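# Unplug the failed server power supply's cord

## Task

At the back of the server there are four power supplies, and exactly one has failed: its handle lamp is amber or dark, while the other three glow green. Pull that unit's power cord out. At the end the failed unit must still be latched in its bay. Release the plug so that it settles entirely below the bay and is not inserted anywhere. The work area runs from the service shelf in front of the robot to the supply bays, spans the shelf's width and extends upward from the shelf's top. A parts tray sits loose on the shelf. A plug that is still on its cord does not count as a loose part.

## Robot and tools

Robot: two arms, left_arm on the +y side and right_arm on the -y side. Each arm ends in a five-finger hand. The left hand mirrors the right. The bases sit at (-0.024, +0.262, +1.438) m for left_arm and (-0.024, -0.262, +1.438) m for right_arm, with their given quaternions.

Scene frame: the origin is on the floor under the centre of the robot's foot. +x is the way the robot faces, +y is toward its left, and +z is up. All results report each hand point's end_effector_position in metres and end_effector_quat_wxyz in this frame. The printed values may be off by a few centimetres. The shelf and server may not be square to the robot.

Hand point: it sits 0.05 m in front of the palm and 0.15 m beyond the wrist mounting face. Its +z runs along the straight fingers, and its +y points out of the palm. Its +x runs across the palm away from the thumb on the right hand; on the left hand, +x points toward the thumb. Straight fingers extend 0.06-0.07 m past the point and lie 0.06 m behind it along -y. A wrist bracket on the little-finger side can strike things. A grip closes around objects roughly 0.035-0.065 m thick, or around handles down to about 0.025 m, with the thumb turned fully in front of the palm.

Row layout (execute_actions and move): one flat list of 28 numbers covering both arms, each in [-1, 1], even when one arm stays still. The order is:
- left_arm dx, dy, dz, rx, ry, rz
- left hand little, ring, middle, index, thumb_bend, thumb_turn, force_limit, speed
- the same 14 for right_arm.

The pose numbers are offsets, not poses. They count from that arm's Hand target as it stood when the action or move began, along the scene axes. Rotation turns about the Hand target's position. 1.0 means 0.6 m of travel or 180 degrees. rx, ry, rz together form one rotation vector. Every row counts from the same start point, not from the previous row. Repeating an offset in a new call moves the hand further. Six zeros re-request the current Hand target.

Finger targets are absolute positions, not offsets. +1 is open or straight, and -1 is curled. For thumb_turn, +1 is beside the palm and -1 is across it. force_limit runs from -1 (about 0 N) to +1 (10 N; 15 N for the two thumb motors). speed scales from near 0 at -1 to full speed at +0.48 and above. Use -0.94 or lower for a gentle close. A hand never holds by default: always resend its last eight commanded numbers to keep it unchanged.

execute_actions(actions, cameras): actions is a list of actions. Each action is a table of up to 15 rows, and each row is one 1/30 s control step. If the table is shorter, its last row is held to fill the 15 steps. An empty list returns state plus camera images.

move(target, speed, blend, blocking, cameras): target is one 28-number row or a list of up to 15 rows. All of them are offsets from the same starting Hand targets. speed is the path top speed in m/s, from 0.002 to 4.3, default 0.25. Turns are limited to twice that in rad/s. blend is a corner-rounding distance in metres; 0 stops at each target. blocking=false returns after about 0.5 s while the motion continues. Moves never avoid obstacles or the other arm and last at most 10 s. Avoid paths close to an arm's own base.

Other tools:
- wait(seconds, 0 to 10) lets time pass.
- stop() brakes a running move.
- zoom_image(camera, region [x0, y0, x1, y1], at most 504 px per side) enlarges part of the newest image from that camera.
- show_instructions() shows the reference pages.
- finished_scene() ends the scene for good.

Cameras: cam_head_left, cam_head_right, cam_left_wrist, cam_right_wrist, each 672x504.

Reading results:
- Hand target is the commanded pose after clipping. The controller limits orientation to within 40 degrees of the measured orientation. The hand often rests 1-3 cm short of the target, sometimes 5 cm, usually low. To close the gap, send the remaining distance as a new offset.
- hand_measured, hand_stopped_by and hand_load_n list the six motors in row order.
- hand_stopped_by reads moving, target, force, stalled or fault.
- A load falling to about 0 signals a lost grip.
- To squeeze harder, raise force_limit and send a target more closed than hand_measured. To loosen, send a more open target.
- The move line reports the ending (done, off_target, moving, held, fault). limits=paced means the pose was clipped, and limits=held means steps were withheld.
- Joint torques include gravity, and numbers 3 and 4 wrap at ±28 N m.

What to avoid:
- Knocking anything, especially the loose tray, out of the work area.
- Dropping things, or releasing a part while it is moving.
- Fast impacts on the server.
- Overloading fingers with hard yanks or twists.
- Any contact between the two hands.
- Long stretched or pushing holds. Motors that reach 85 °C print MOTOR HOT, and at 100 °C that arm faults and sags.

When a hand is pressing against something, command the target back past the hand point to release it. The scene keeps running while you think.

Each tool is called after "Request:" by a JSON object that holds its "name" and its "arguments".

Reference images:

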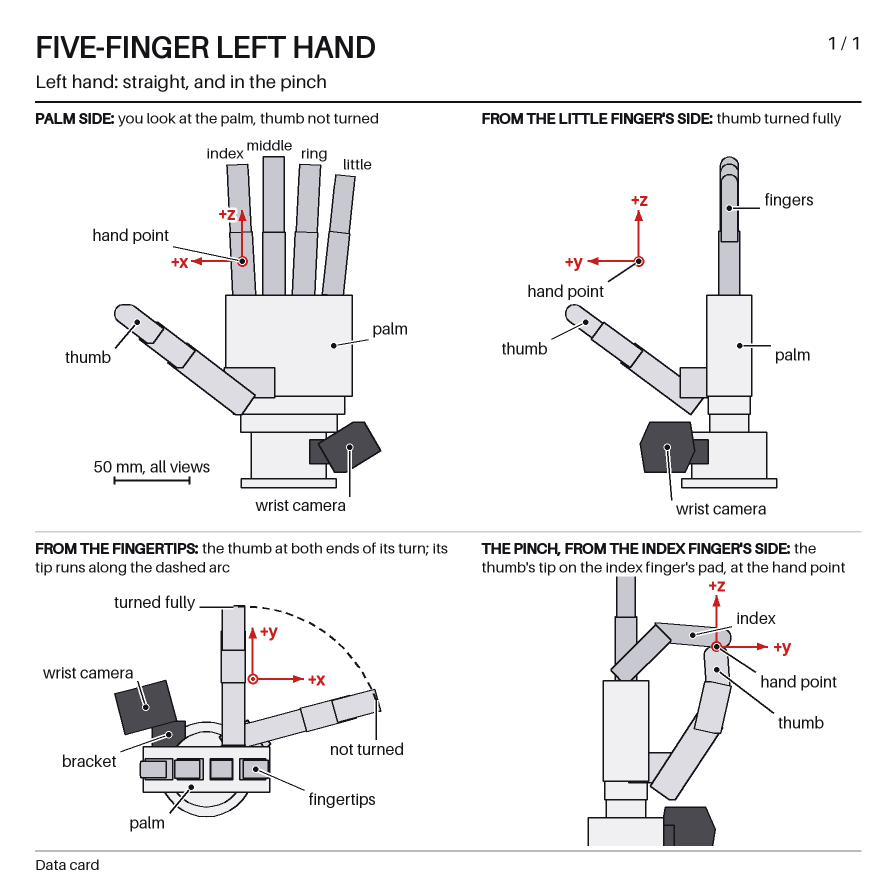

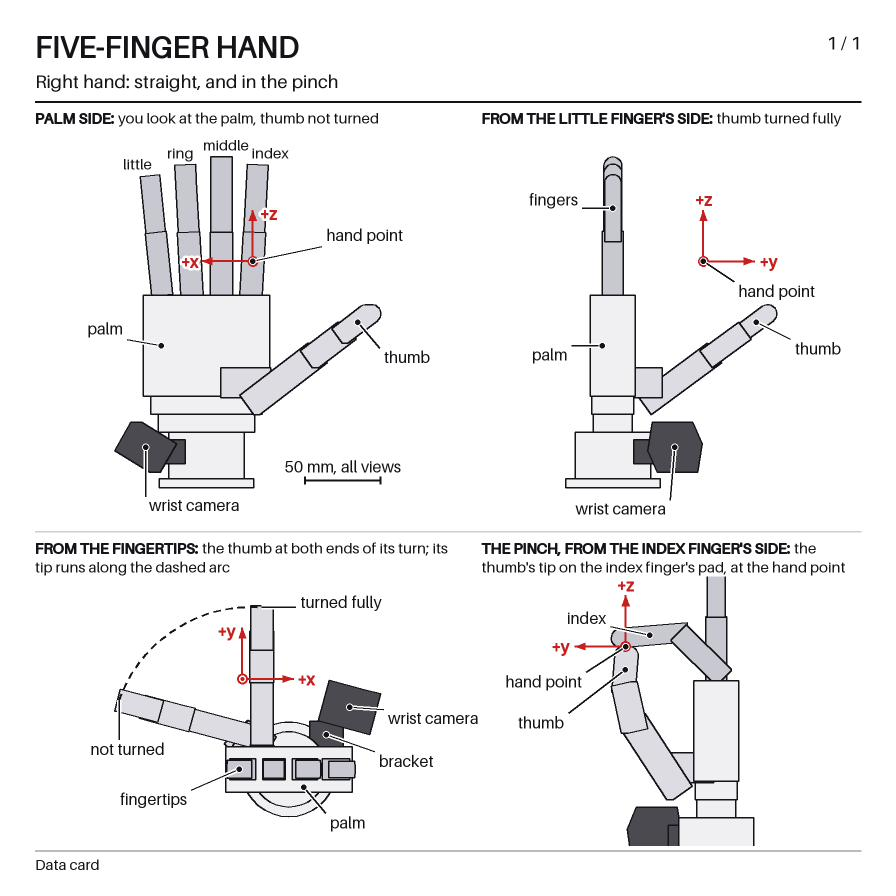

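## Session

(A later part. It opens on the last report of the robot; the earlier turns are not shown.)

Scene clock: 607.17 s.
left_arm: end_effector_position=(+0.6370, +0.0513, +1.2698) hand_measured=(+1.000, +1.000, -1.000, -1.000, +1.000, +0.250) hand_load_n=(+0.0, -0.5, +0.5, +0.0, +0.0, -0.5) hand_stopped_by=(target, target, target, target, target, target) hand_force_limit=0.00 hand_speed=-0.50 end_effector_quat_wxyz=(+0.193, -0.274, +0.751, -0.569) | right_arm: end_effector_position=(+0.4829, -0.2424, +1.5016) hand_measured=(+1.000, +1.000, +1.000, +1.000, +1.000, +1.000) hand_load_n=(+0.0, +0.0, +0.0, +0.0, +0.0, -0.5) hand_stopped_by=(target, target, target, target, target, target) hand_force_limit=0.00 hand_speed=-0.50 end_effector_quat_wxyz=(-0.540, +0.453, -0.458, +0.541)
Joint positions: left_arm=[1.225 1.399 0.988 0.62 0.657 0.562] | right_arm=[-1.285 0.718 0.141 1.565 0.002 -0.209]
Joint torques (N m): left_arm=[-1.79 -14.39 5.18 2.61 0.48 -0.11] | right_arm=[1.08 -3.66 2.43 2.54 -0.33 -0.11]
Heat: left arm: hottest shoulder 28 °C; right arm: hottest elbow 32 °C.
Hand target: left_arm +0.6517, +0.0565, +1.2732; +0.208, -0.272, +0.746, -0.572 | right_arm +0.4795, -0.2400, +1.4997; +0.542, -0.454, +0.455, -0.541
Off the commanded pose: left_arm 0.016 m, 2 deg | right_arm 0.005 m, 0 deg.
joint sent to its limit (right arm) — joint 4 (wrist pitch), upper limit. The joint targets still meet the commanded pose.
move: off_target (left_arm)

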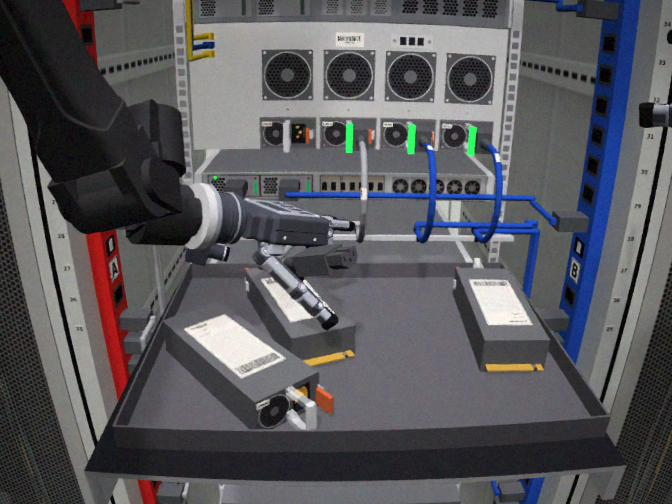

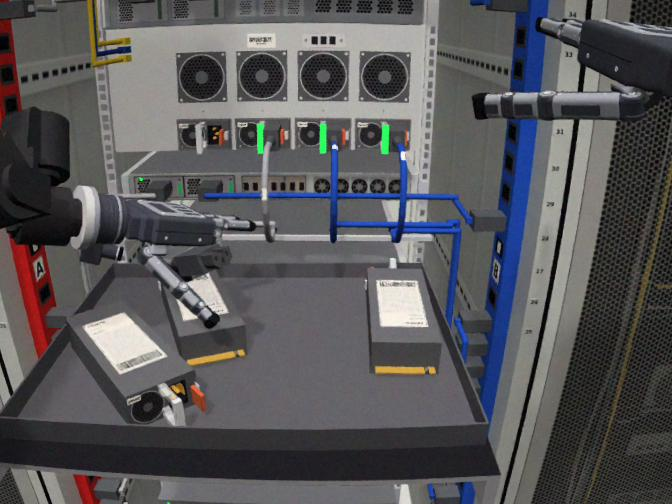

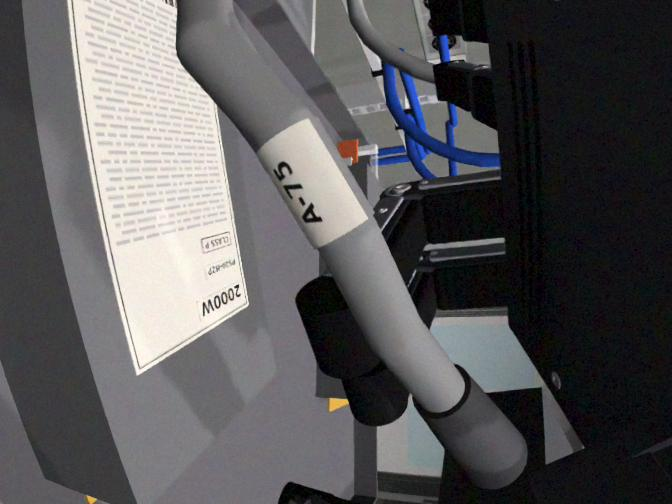

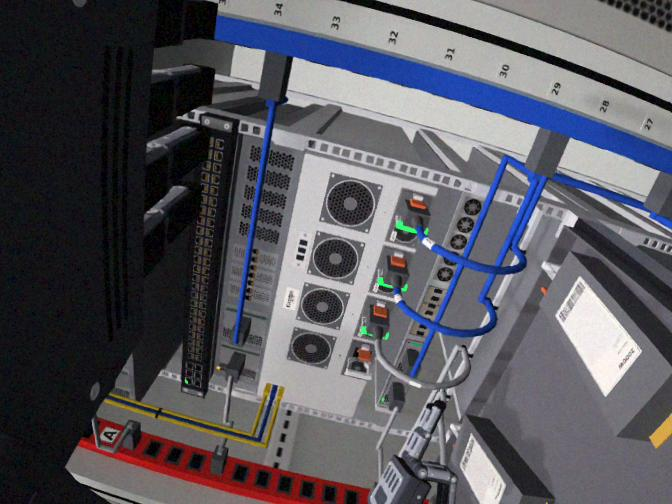

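Request:
{"name": "zoom_image", "arguments": {"camera": "cam_head_left", "region": [240, 250, 370, 380]}}

Request:
{"name": "zoom_image", "arguments": {"camera": "cam_head_right", "region": [140, 250, 270, 380]}}

Scaled by 3.877 from the camera's 672x504 image, which has a finer 960x720 frame.

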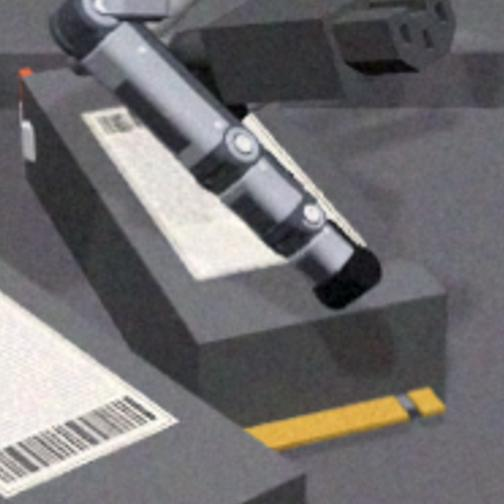

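Scaled by 3.877 from the camera's 672x504 image, which has a finer 960x720 frame.

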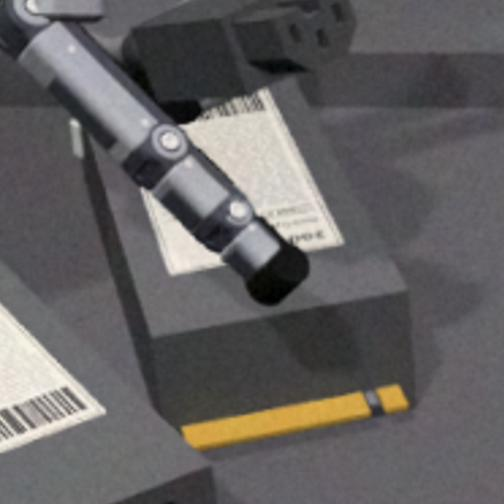

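Request:
{"name": "move", "arguments": {"target": [[0.012, 0.004, -0.043, 0, 0, 0, 1,1,-1,-1,1,0.25,0.0,-0.5, 0,0,0,0,0,0, 1,1,1,1,1,1,0,-0.5]], "speed": [0.08], "cameras": ["cam_head_left","cam_head_right"]}}

Request:
{"name": "zoom_image", "arguments": {"camera": "cam_head_left", "region": [190, 180, 370, 360]}}

Request:
{"name": "zoom_image", "arguments": {"camera": "cam_head_right", "region": [80, 180, 260, 360]}}

Scene clock: 622.57 s.
left_arm: end_effector_position=(+0.6441, +0.0540, +1.2467) hand_measured=(+1.000, +1.000, -1.000, -1.000, +1.000, +0.250) hand_load_n=(+0.0, +0.0, +0.0, +0.0, +0.0, +0.0) hand_stopped_by=(target, target, target, target, target, target) hand_force_limit=0.00 hand_speed=-0.50 end_effector_quat_wxyz=(+0.195, -0.273, +0.750, -0.570) | right_arm: end_effector_position=(+0.4829, -0.2424, +1.5016) hand_measured=(+1.000, +1.000, +1.000, +1.000, +1.000, +1.000) hand_load_n=(+0.0, +0.0, +0.0, +0.0, +0.0, +0.0) hand_stopped_by=(target, target, target, target, target, target) hand_force_limit=0.00 hand_speed=-0.50 end_effector_quat_wxyz=(-0.540, +0.453, -0.458, +0.541)
Joint positions: left_arm=[1.245 1.464 1.024 0.654 0.675 0.558] | right_arm=[-1.285 0.718 0.141 1.565 0.002 -0.209]
Joint torques (N m): left_arm=[-1.85 -14.21 5.26 2.54 0.48 -0.14] | right_arm=[1.08 -3.55 2.44 2.56 -0.33 -0.12]
Heat: left arm: hottest shoulder 28 °C; right arm: hottest elbow 32 °C.
Hand target: left_arm +0.6587, +0.0588, +1.2473; +0.208, -0.272, +0.746, -0.572 | right_arm +0.4795, -0.2400, +1.4997; +0.542, -0.454, +0.455, -0.541
Off the commanded pose: left_arm 0.016 m, 2 deg | right_arm 0.005 m, 0 deg.
joint sent to its limit (right arm) — joint 4 (wrist pitch), upper limit. The joint targets still meet the commanded pose.
move: off_target (left_arm)
Images, in order (width x height): cam_head_left 672x504, cam_head_right 672x504.

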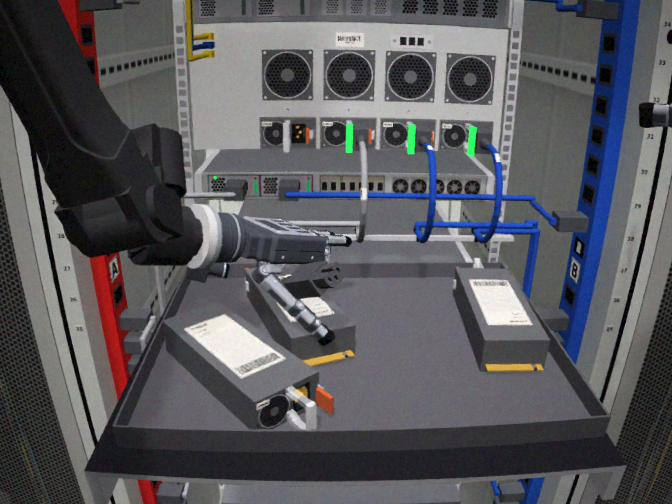

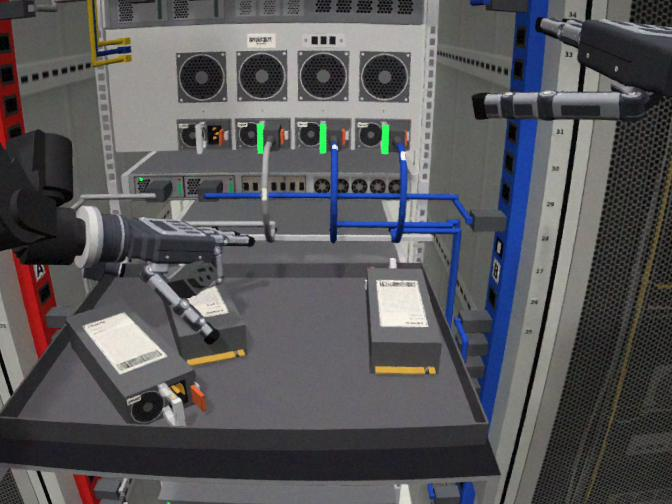

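Scaled by 2.800 from the camera's 672x504 image, which has a finer 960x720 frame.

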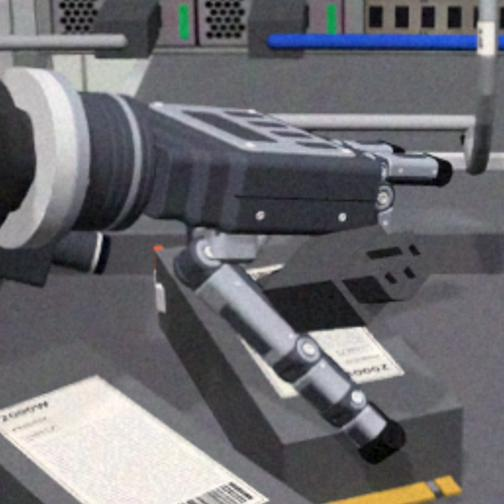

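Scaled by 2.800 from the camera's 672x504 image, which has a finer 960x720 frame.

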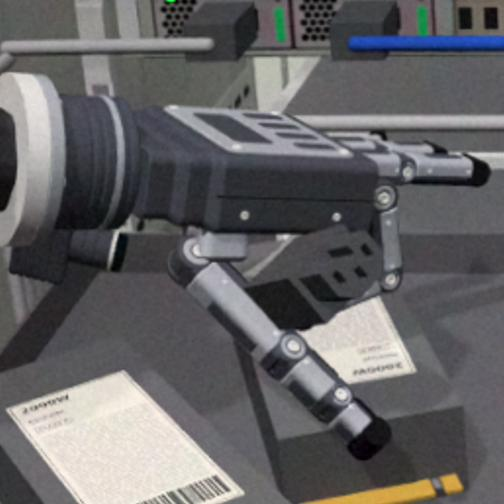

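Request:
{"name": "move", "arguments": {"target": [[0, 0, 0, 0, 0, 0, 1,1,-0.3,-0.3,1,0.25,0.0,-0.75, 0,0,0,0,0,0, 1,1,1,1,1,1,0,-0.5]], "speed": [0.08], "cameras": ["cam_head_left","cam_head_right","cam_left_wrist"]}}

Request:
{"name": "zoom_image", "arguments": {"camera": "cam_head_right", "region": [80, 180, 260, 360]}}

Scene clock: 626.33 s.
left_arm: end_effector_position=(+0.6480, +0.0538, +1.2500) hand_measured=(+1.000, +1.000, -0.300, -0.300, +1.000, +0.250) hand_load_n=(+0.0, +0.0, -2.5, +0.0, +0.0, +0.0) hand_stopped_by=(target, target, target, target, target, target) hand_force_limit=0.00 hand_speed=-0.75 end_effector_quat_wxyz=(+0.199, -0.270, +0.748, -0.573) | right_arm: end_effector_position=(+0.4829, -0.2424, +1.5016) hand_measured=(+1.000, +1.000, +1.000, +1.000, +1.000, +1.000) hand_load_n=(+0.0, +0.0, +0.0, +0.0, +0.0, +0.0) hand_stopped_by=(target, target, target, target, target, target) hand_force_limit=0.00 hand_speed=-0.50 end_effector_quat_wxyz=(-0.540, +0.453, -0.458, +0.541)
Joint positions: left_arm=[1.245 1.464 1.03 0.662 0.681 0.555] | right_arm=[-1.285 0.718 0.141 1.565 0.002 -0.209]
Joint torques (N m): left_arm=[-1.79 -14.21 4.93 2.26 0.27 -0.11] | right_arm=[1.08 -3.66 2.44 2.55 -0.33 -0.11]
Heat: left arm: hottest shoulder 28 °C; right arm: hottest elbow 32 °C.
Hand target: left_arm +0.6588, +0.0589, +1.2472; +0.208, -0.272, +0.746, -0.572 | right_arm +0.4795, -0.2400, +1.4997; +0.542, -0.454, +0.455, -0.541
Off the commanded pose: left_arm 0.012 m, 1 deg | right_arm 0.005 m, 0 deg.
joint sent to its limit (right arm) — joint 4 (wrist pitch), upper limit. The joint targets still meet the commanded pose.
move: off_target (left_arm)
Images, in order (width x height): cam_head_left 672x504, cam_head_right 672x504, cam_left_wrist 672x504.

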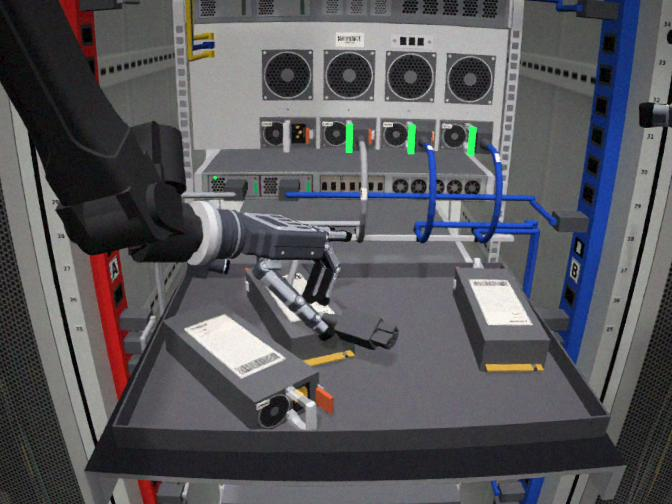

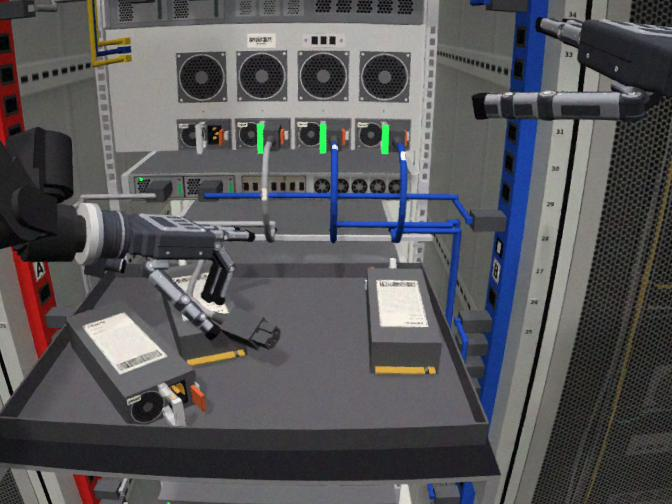

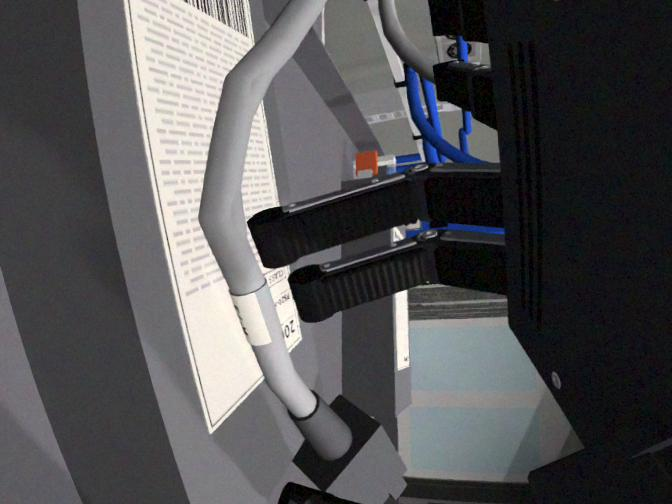

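Scaled by 2.800 from the camera's 672x504 image, which has a finer 960x720 frame.

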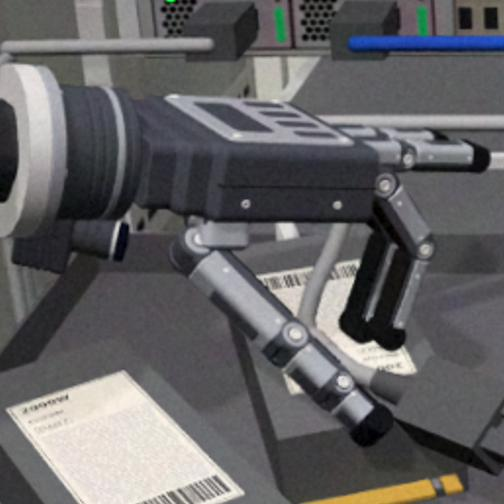

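Request:
{"name": "move", "arguments": {"target": [[-0.01, 0, 0.07, 0, 0, 0, 1,1,-0.31,-0.31,1,0.25,0.0,-0.75, 0,0,0,0,0,0, 1,1,1,1,1,1,0,-0.5]], "speed": [0.08], "cameras": ["cam_head_left","cam_head_right","cam_left_wrist"]}}

Request:
{"name": "zoom_image", "arguments": {"camera": "cam_head_right", "region": [120, 190, 300, 370]}}

Scene clock: 630.70 s.
left_arm: end_effector_position=(+0.6491, +0.0632, +1.2733) hand_measured=(+1.000, +1.000, -0.310, -0.310, +1.000, +0.250) hand_load_n=(+0.0, -0.5, +0.0, +0.0, +0.0, -0.5) hand_stopped_by=(target, target, target, target, target, target) hand_force_limit=0.00 hand_speed=-0.75 end_effector_quat_wxyz=(+0.203, -0.277, +0.750, -0.565) | right_arm: end_effector_position=(+0.4829, -0.2424, +1.5016) hand_measured=(+1.000, +1.000, +1.000, +1.000, +1.000, +1.000) hand_load_n=(+0.0, +0.0, +0.0, +0.0, +0.0, +0.0) hand_stopped_by=(target, target, target, target, target, target) hand_force_limit=0.00 hand_speed=-0.50 end_effector_quat_wxyz=(-0.540, +0.453, -0.458, +0.541)
Joint positions: left_arm=[1.245 1.392 1.006 0.61 0.657 0.555] | right_arm=[-1.285 0.718 0.141 1.565 0.002 -0.209]
Joint torques (N m): left_arm=[-3.31 -17.14 3.49 1.61 0.33 -0.04] | right_arm=[1.14 -3.6 2.43 2.52 -0.33 -0.11]
Heat: left arm: hottest shoulder 28 °C; right arm: hottest elbow 32 °C.
Hand target: left_arm +0.6528, +0.0589, +1.2893; +0.208, -0.272, +0.746, -0.572 | right_arm +0.4795, -0.2400, +1.4997; +0.542, -0.454, +0.455, -0.541
Off the commanded pose: left_arm 0.017 m, 1 deg | right_arm 0.005 m, 0 deg.
joint sent to its limit (right arm) — joint 4 (wrist pitch), upper limit. The joint targets still meet the commanded pose.
move: off_target (left_arm)
Images, in order (width x height): cam_head_left 672x504, cam_head_right 672x504, cam_left_wrist 672x504.

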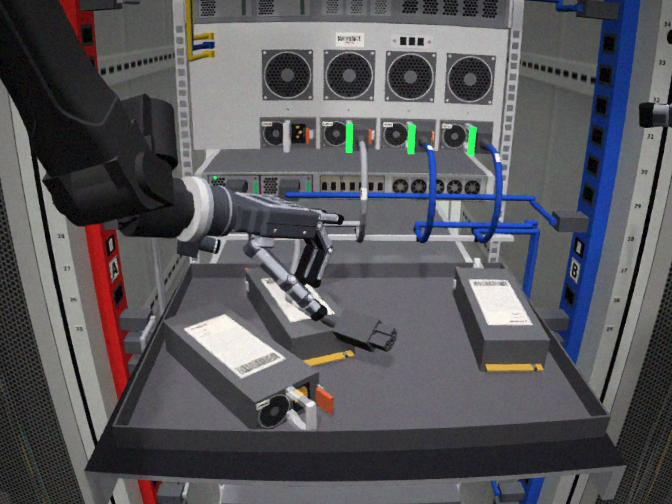

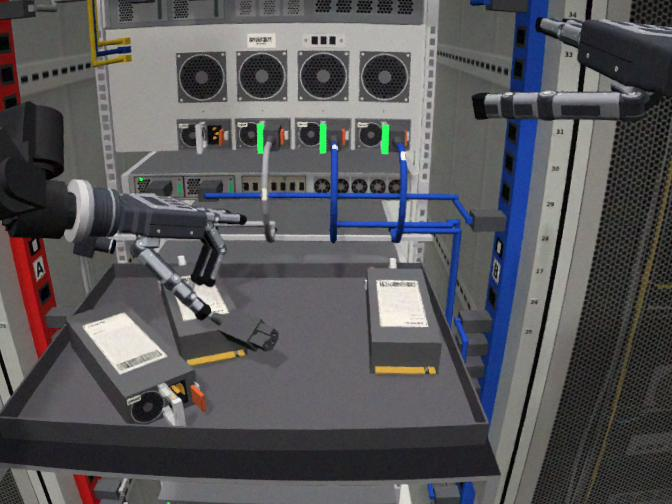

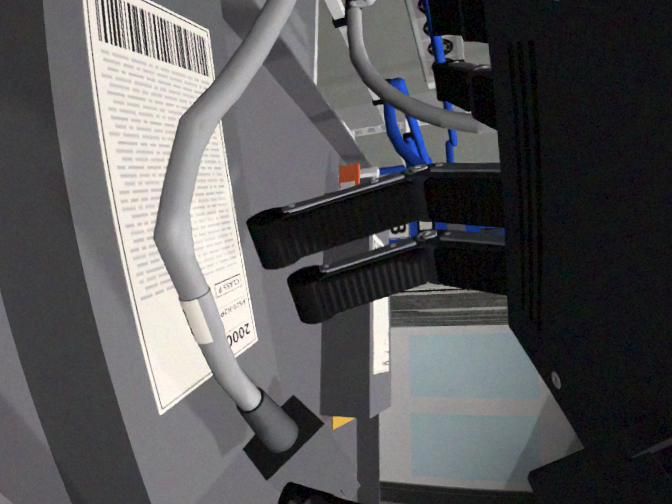

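Scaled by 2.800 from the camera's 672x504 image, which has a finer 960x720 frame.

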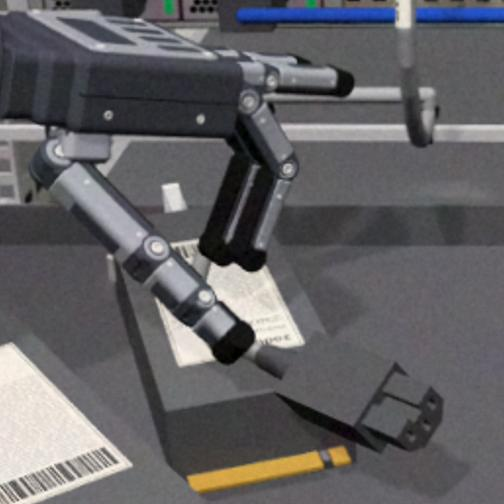

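Request:
{"name": "move", "arguments": {"target": [[-0.02, 0.01, 0.08, 0, 0, 0, 1,1,-0.31,-0.31,1,0.25,0.0,-0.75, 0,0,0,0,0,0, 1,1,1,1,1,1,0,-0.5],[-0.18, 0.08, 0.11, 0, 0, 0, 1,1,-0.31,-0.31,1,0.25,0.0,-0.75, 0,0,0,0,0,0, 1,1,1,1,1,1,0,-0.5]], "speed": [0.12,0.15], "blend": [0.01,0], "cameras": ["cam_head_left","cam_head_right","cam_right_wrist"]}}

Request:
{"name": "zoom_image", "arguments": {"camera": "cam_head_left", "region": [230, 180, 430, 380]}}

Request:
{"name": "zoom_image", "arguments": {"camera": "cam_head_left", "region": [240, 100, 400, 260]}}

Scene clock: 634.83 s.
left_arm: end_effector_position=(+0.5366, +0.1002, +1.3427) hand_measured=(+1.000, +1.000, -0.310, -0.310, +1.000, +0.250) hand_load_n=(+0.0, +0.0, +0.0, +0.0, +0.0, +0.0) hand_stopped_by=(target, target, target, target, target, target) hand_force_limit=0.00 hand_speed=-0.75 end_effector_quat_wxyz=(+0.191, -0.275, +0.751, -0.568) | right_arm: end_effector_position=(+0.4829, -0.2424, +1.5016) hand_measured=(+1.000, +1.000, +1.000, +1.000, +1.000, +1.000) hand_load_n=(+0.0, +0.0, +0.0, +0.0, -0.5, +0.0) hand_stopped_by=(target, target, target, target, target, target) hand_force_limit=0.00 hand_speed=-0.50 end_effector_quat_wxyz=(-0.540, +0.453, -0.458, +0.541)
Joint positions: left_arm=[1.294 1.052 0.653 0.614 0.723 0.543] | right_arm=[-1.285 0.718 0.141 1.565 0.002 -0.209]
Joint torques (N m): left_arm=[-0.32 -13.04 3.45 2.52 0.48 -0.17] | right_arm=[1.14 -3.66 2.44 2.55 -0.34 -0.11]
Heat: left arm: hottest shoulder 28 °C; right arm: hottest elbow 32 °C.
Hand target: left_arm +0.5450, +0.1069, +1.3554; +0.208, -0.272, +0.746, -0.572 | right_arm +0.4795, -0.2400, +1.4997; +0.542, -0.454, +0.455, -0.541
Off the commanded pose: left_arm 0.016 m, 2 deg | right_arm 0.005 m, 0 deg.
joint sent to its limit (right arm) — joint 4 (wrist pitch), upper limit. The joint targets still meet the commanded pose.
move: off_target (left_arm)
Images, in order (width x height): cam_head_left 672x504, cam_head_right 672x504, cam_right_wrist 672x504.

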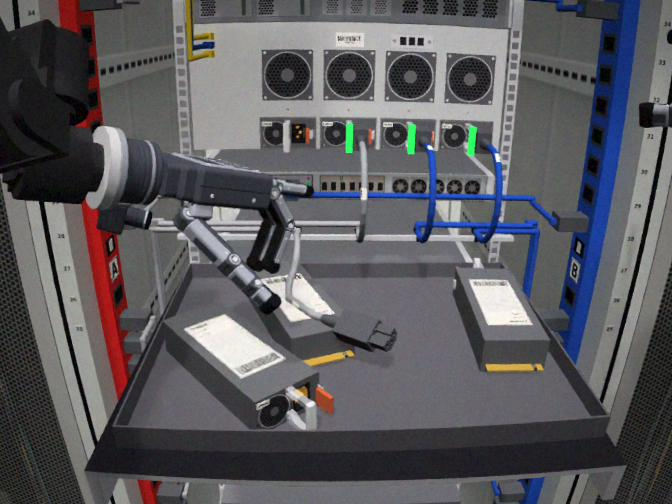

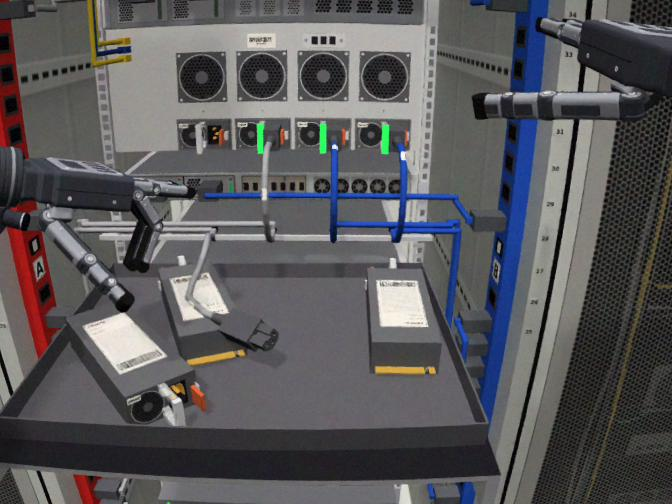

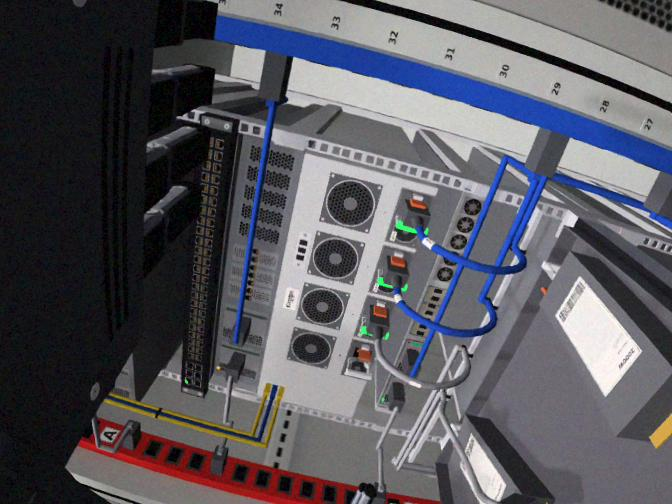

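Scaled by 2.520 from the camera's 672x504 image, which has a finer 960x720 frame.

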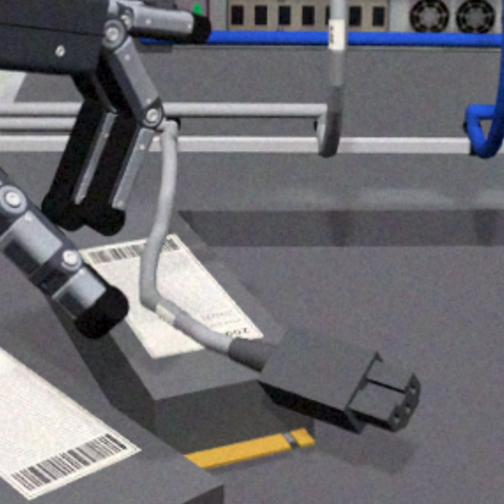

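Scaled by 3.150 from the camera's 672x504 image, which has a finer 960x720 frame.

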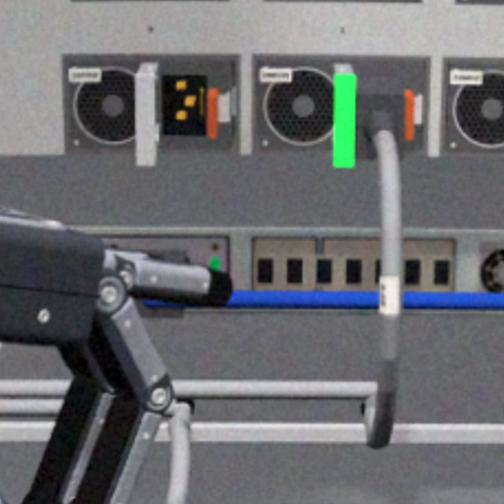

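Request:
{"name": "finished_scene", "arguments": {"scene": 1}}

The scene is finished: the task was done.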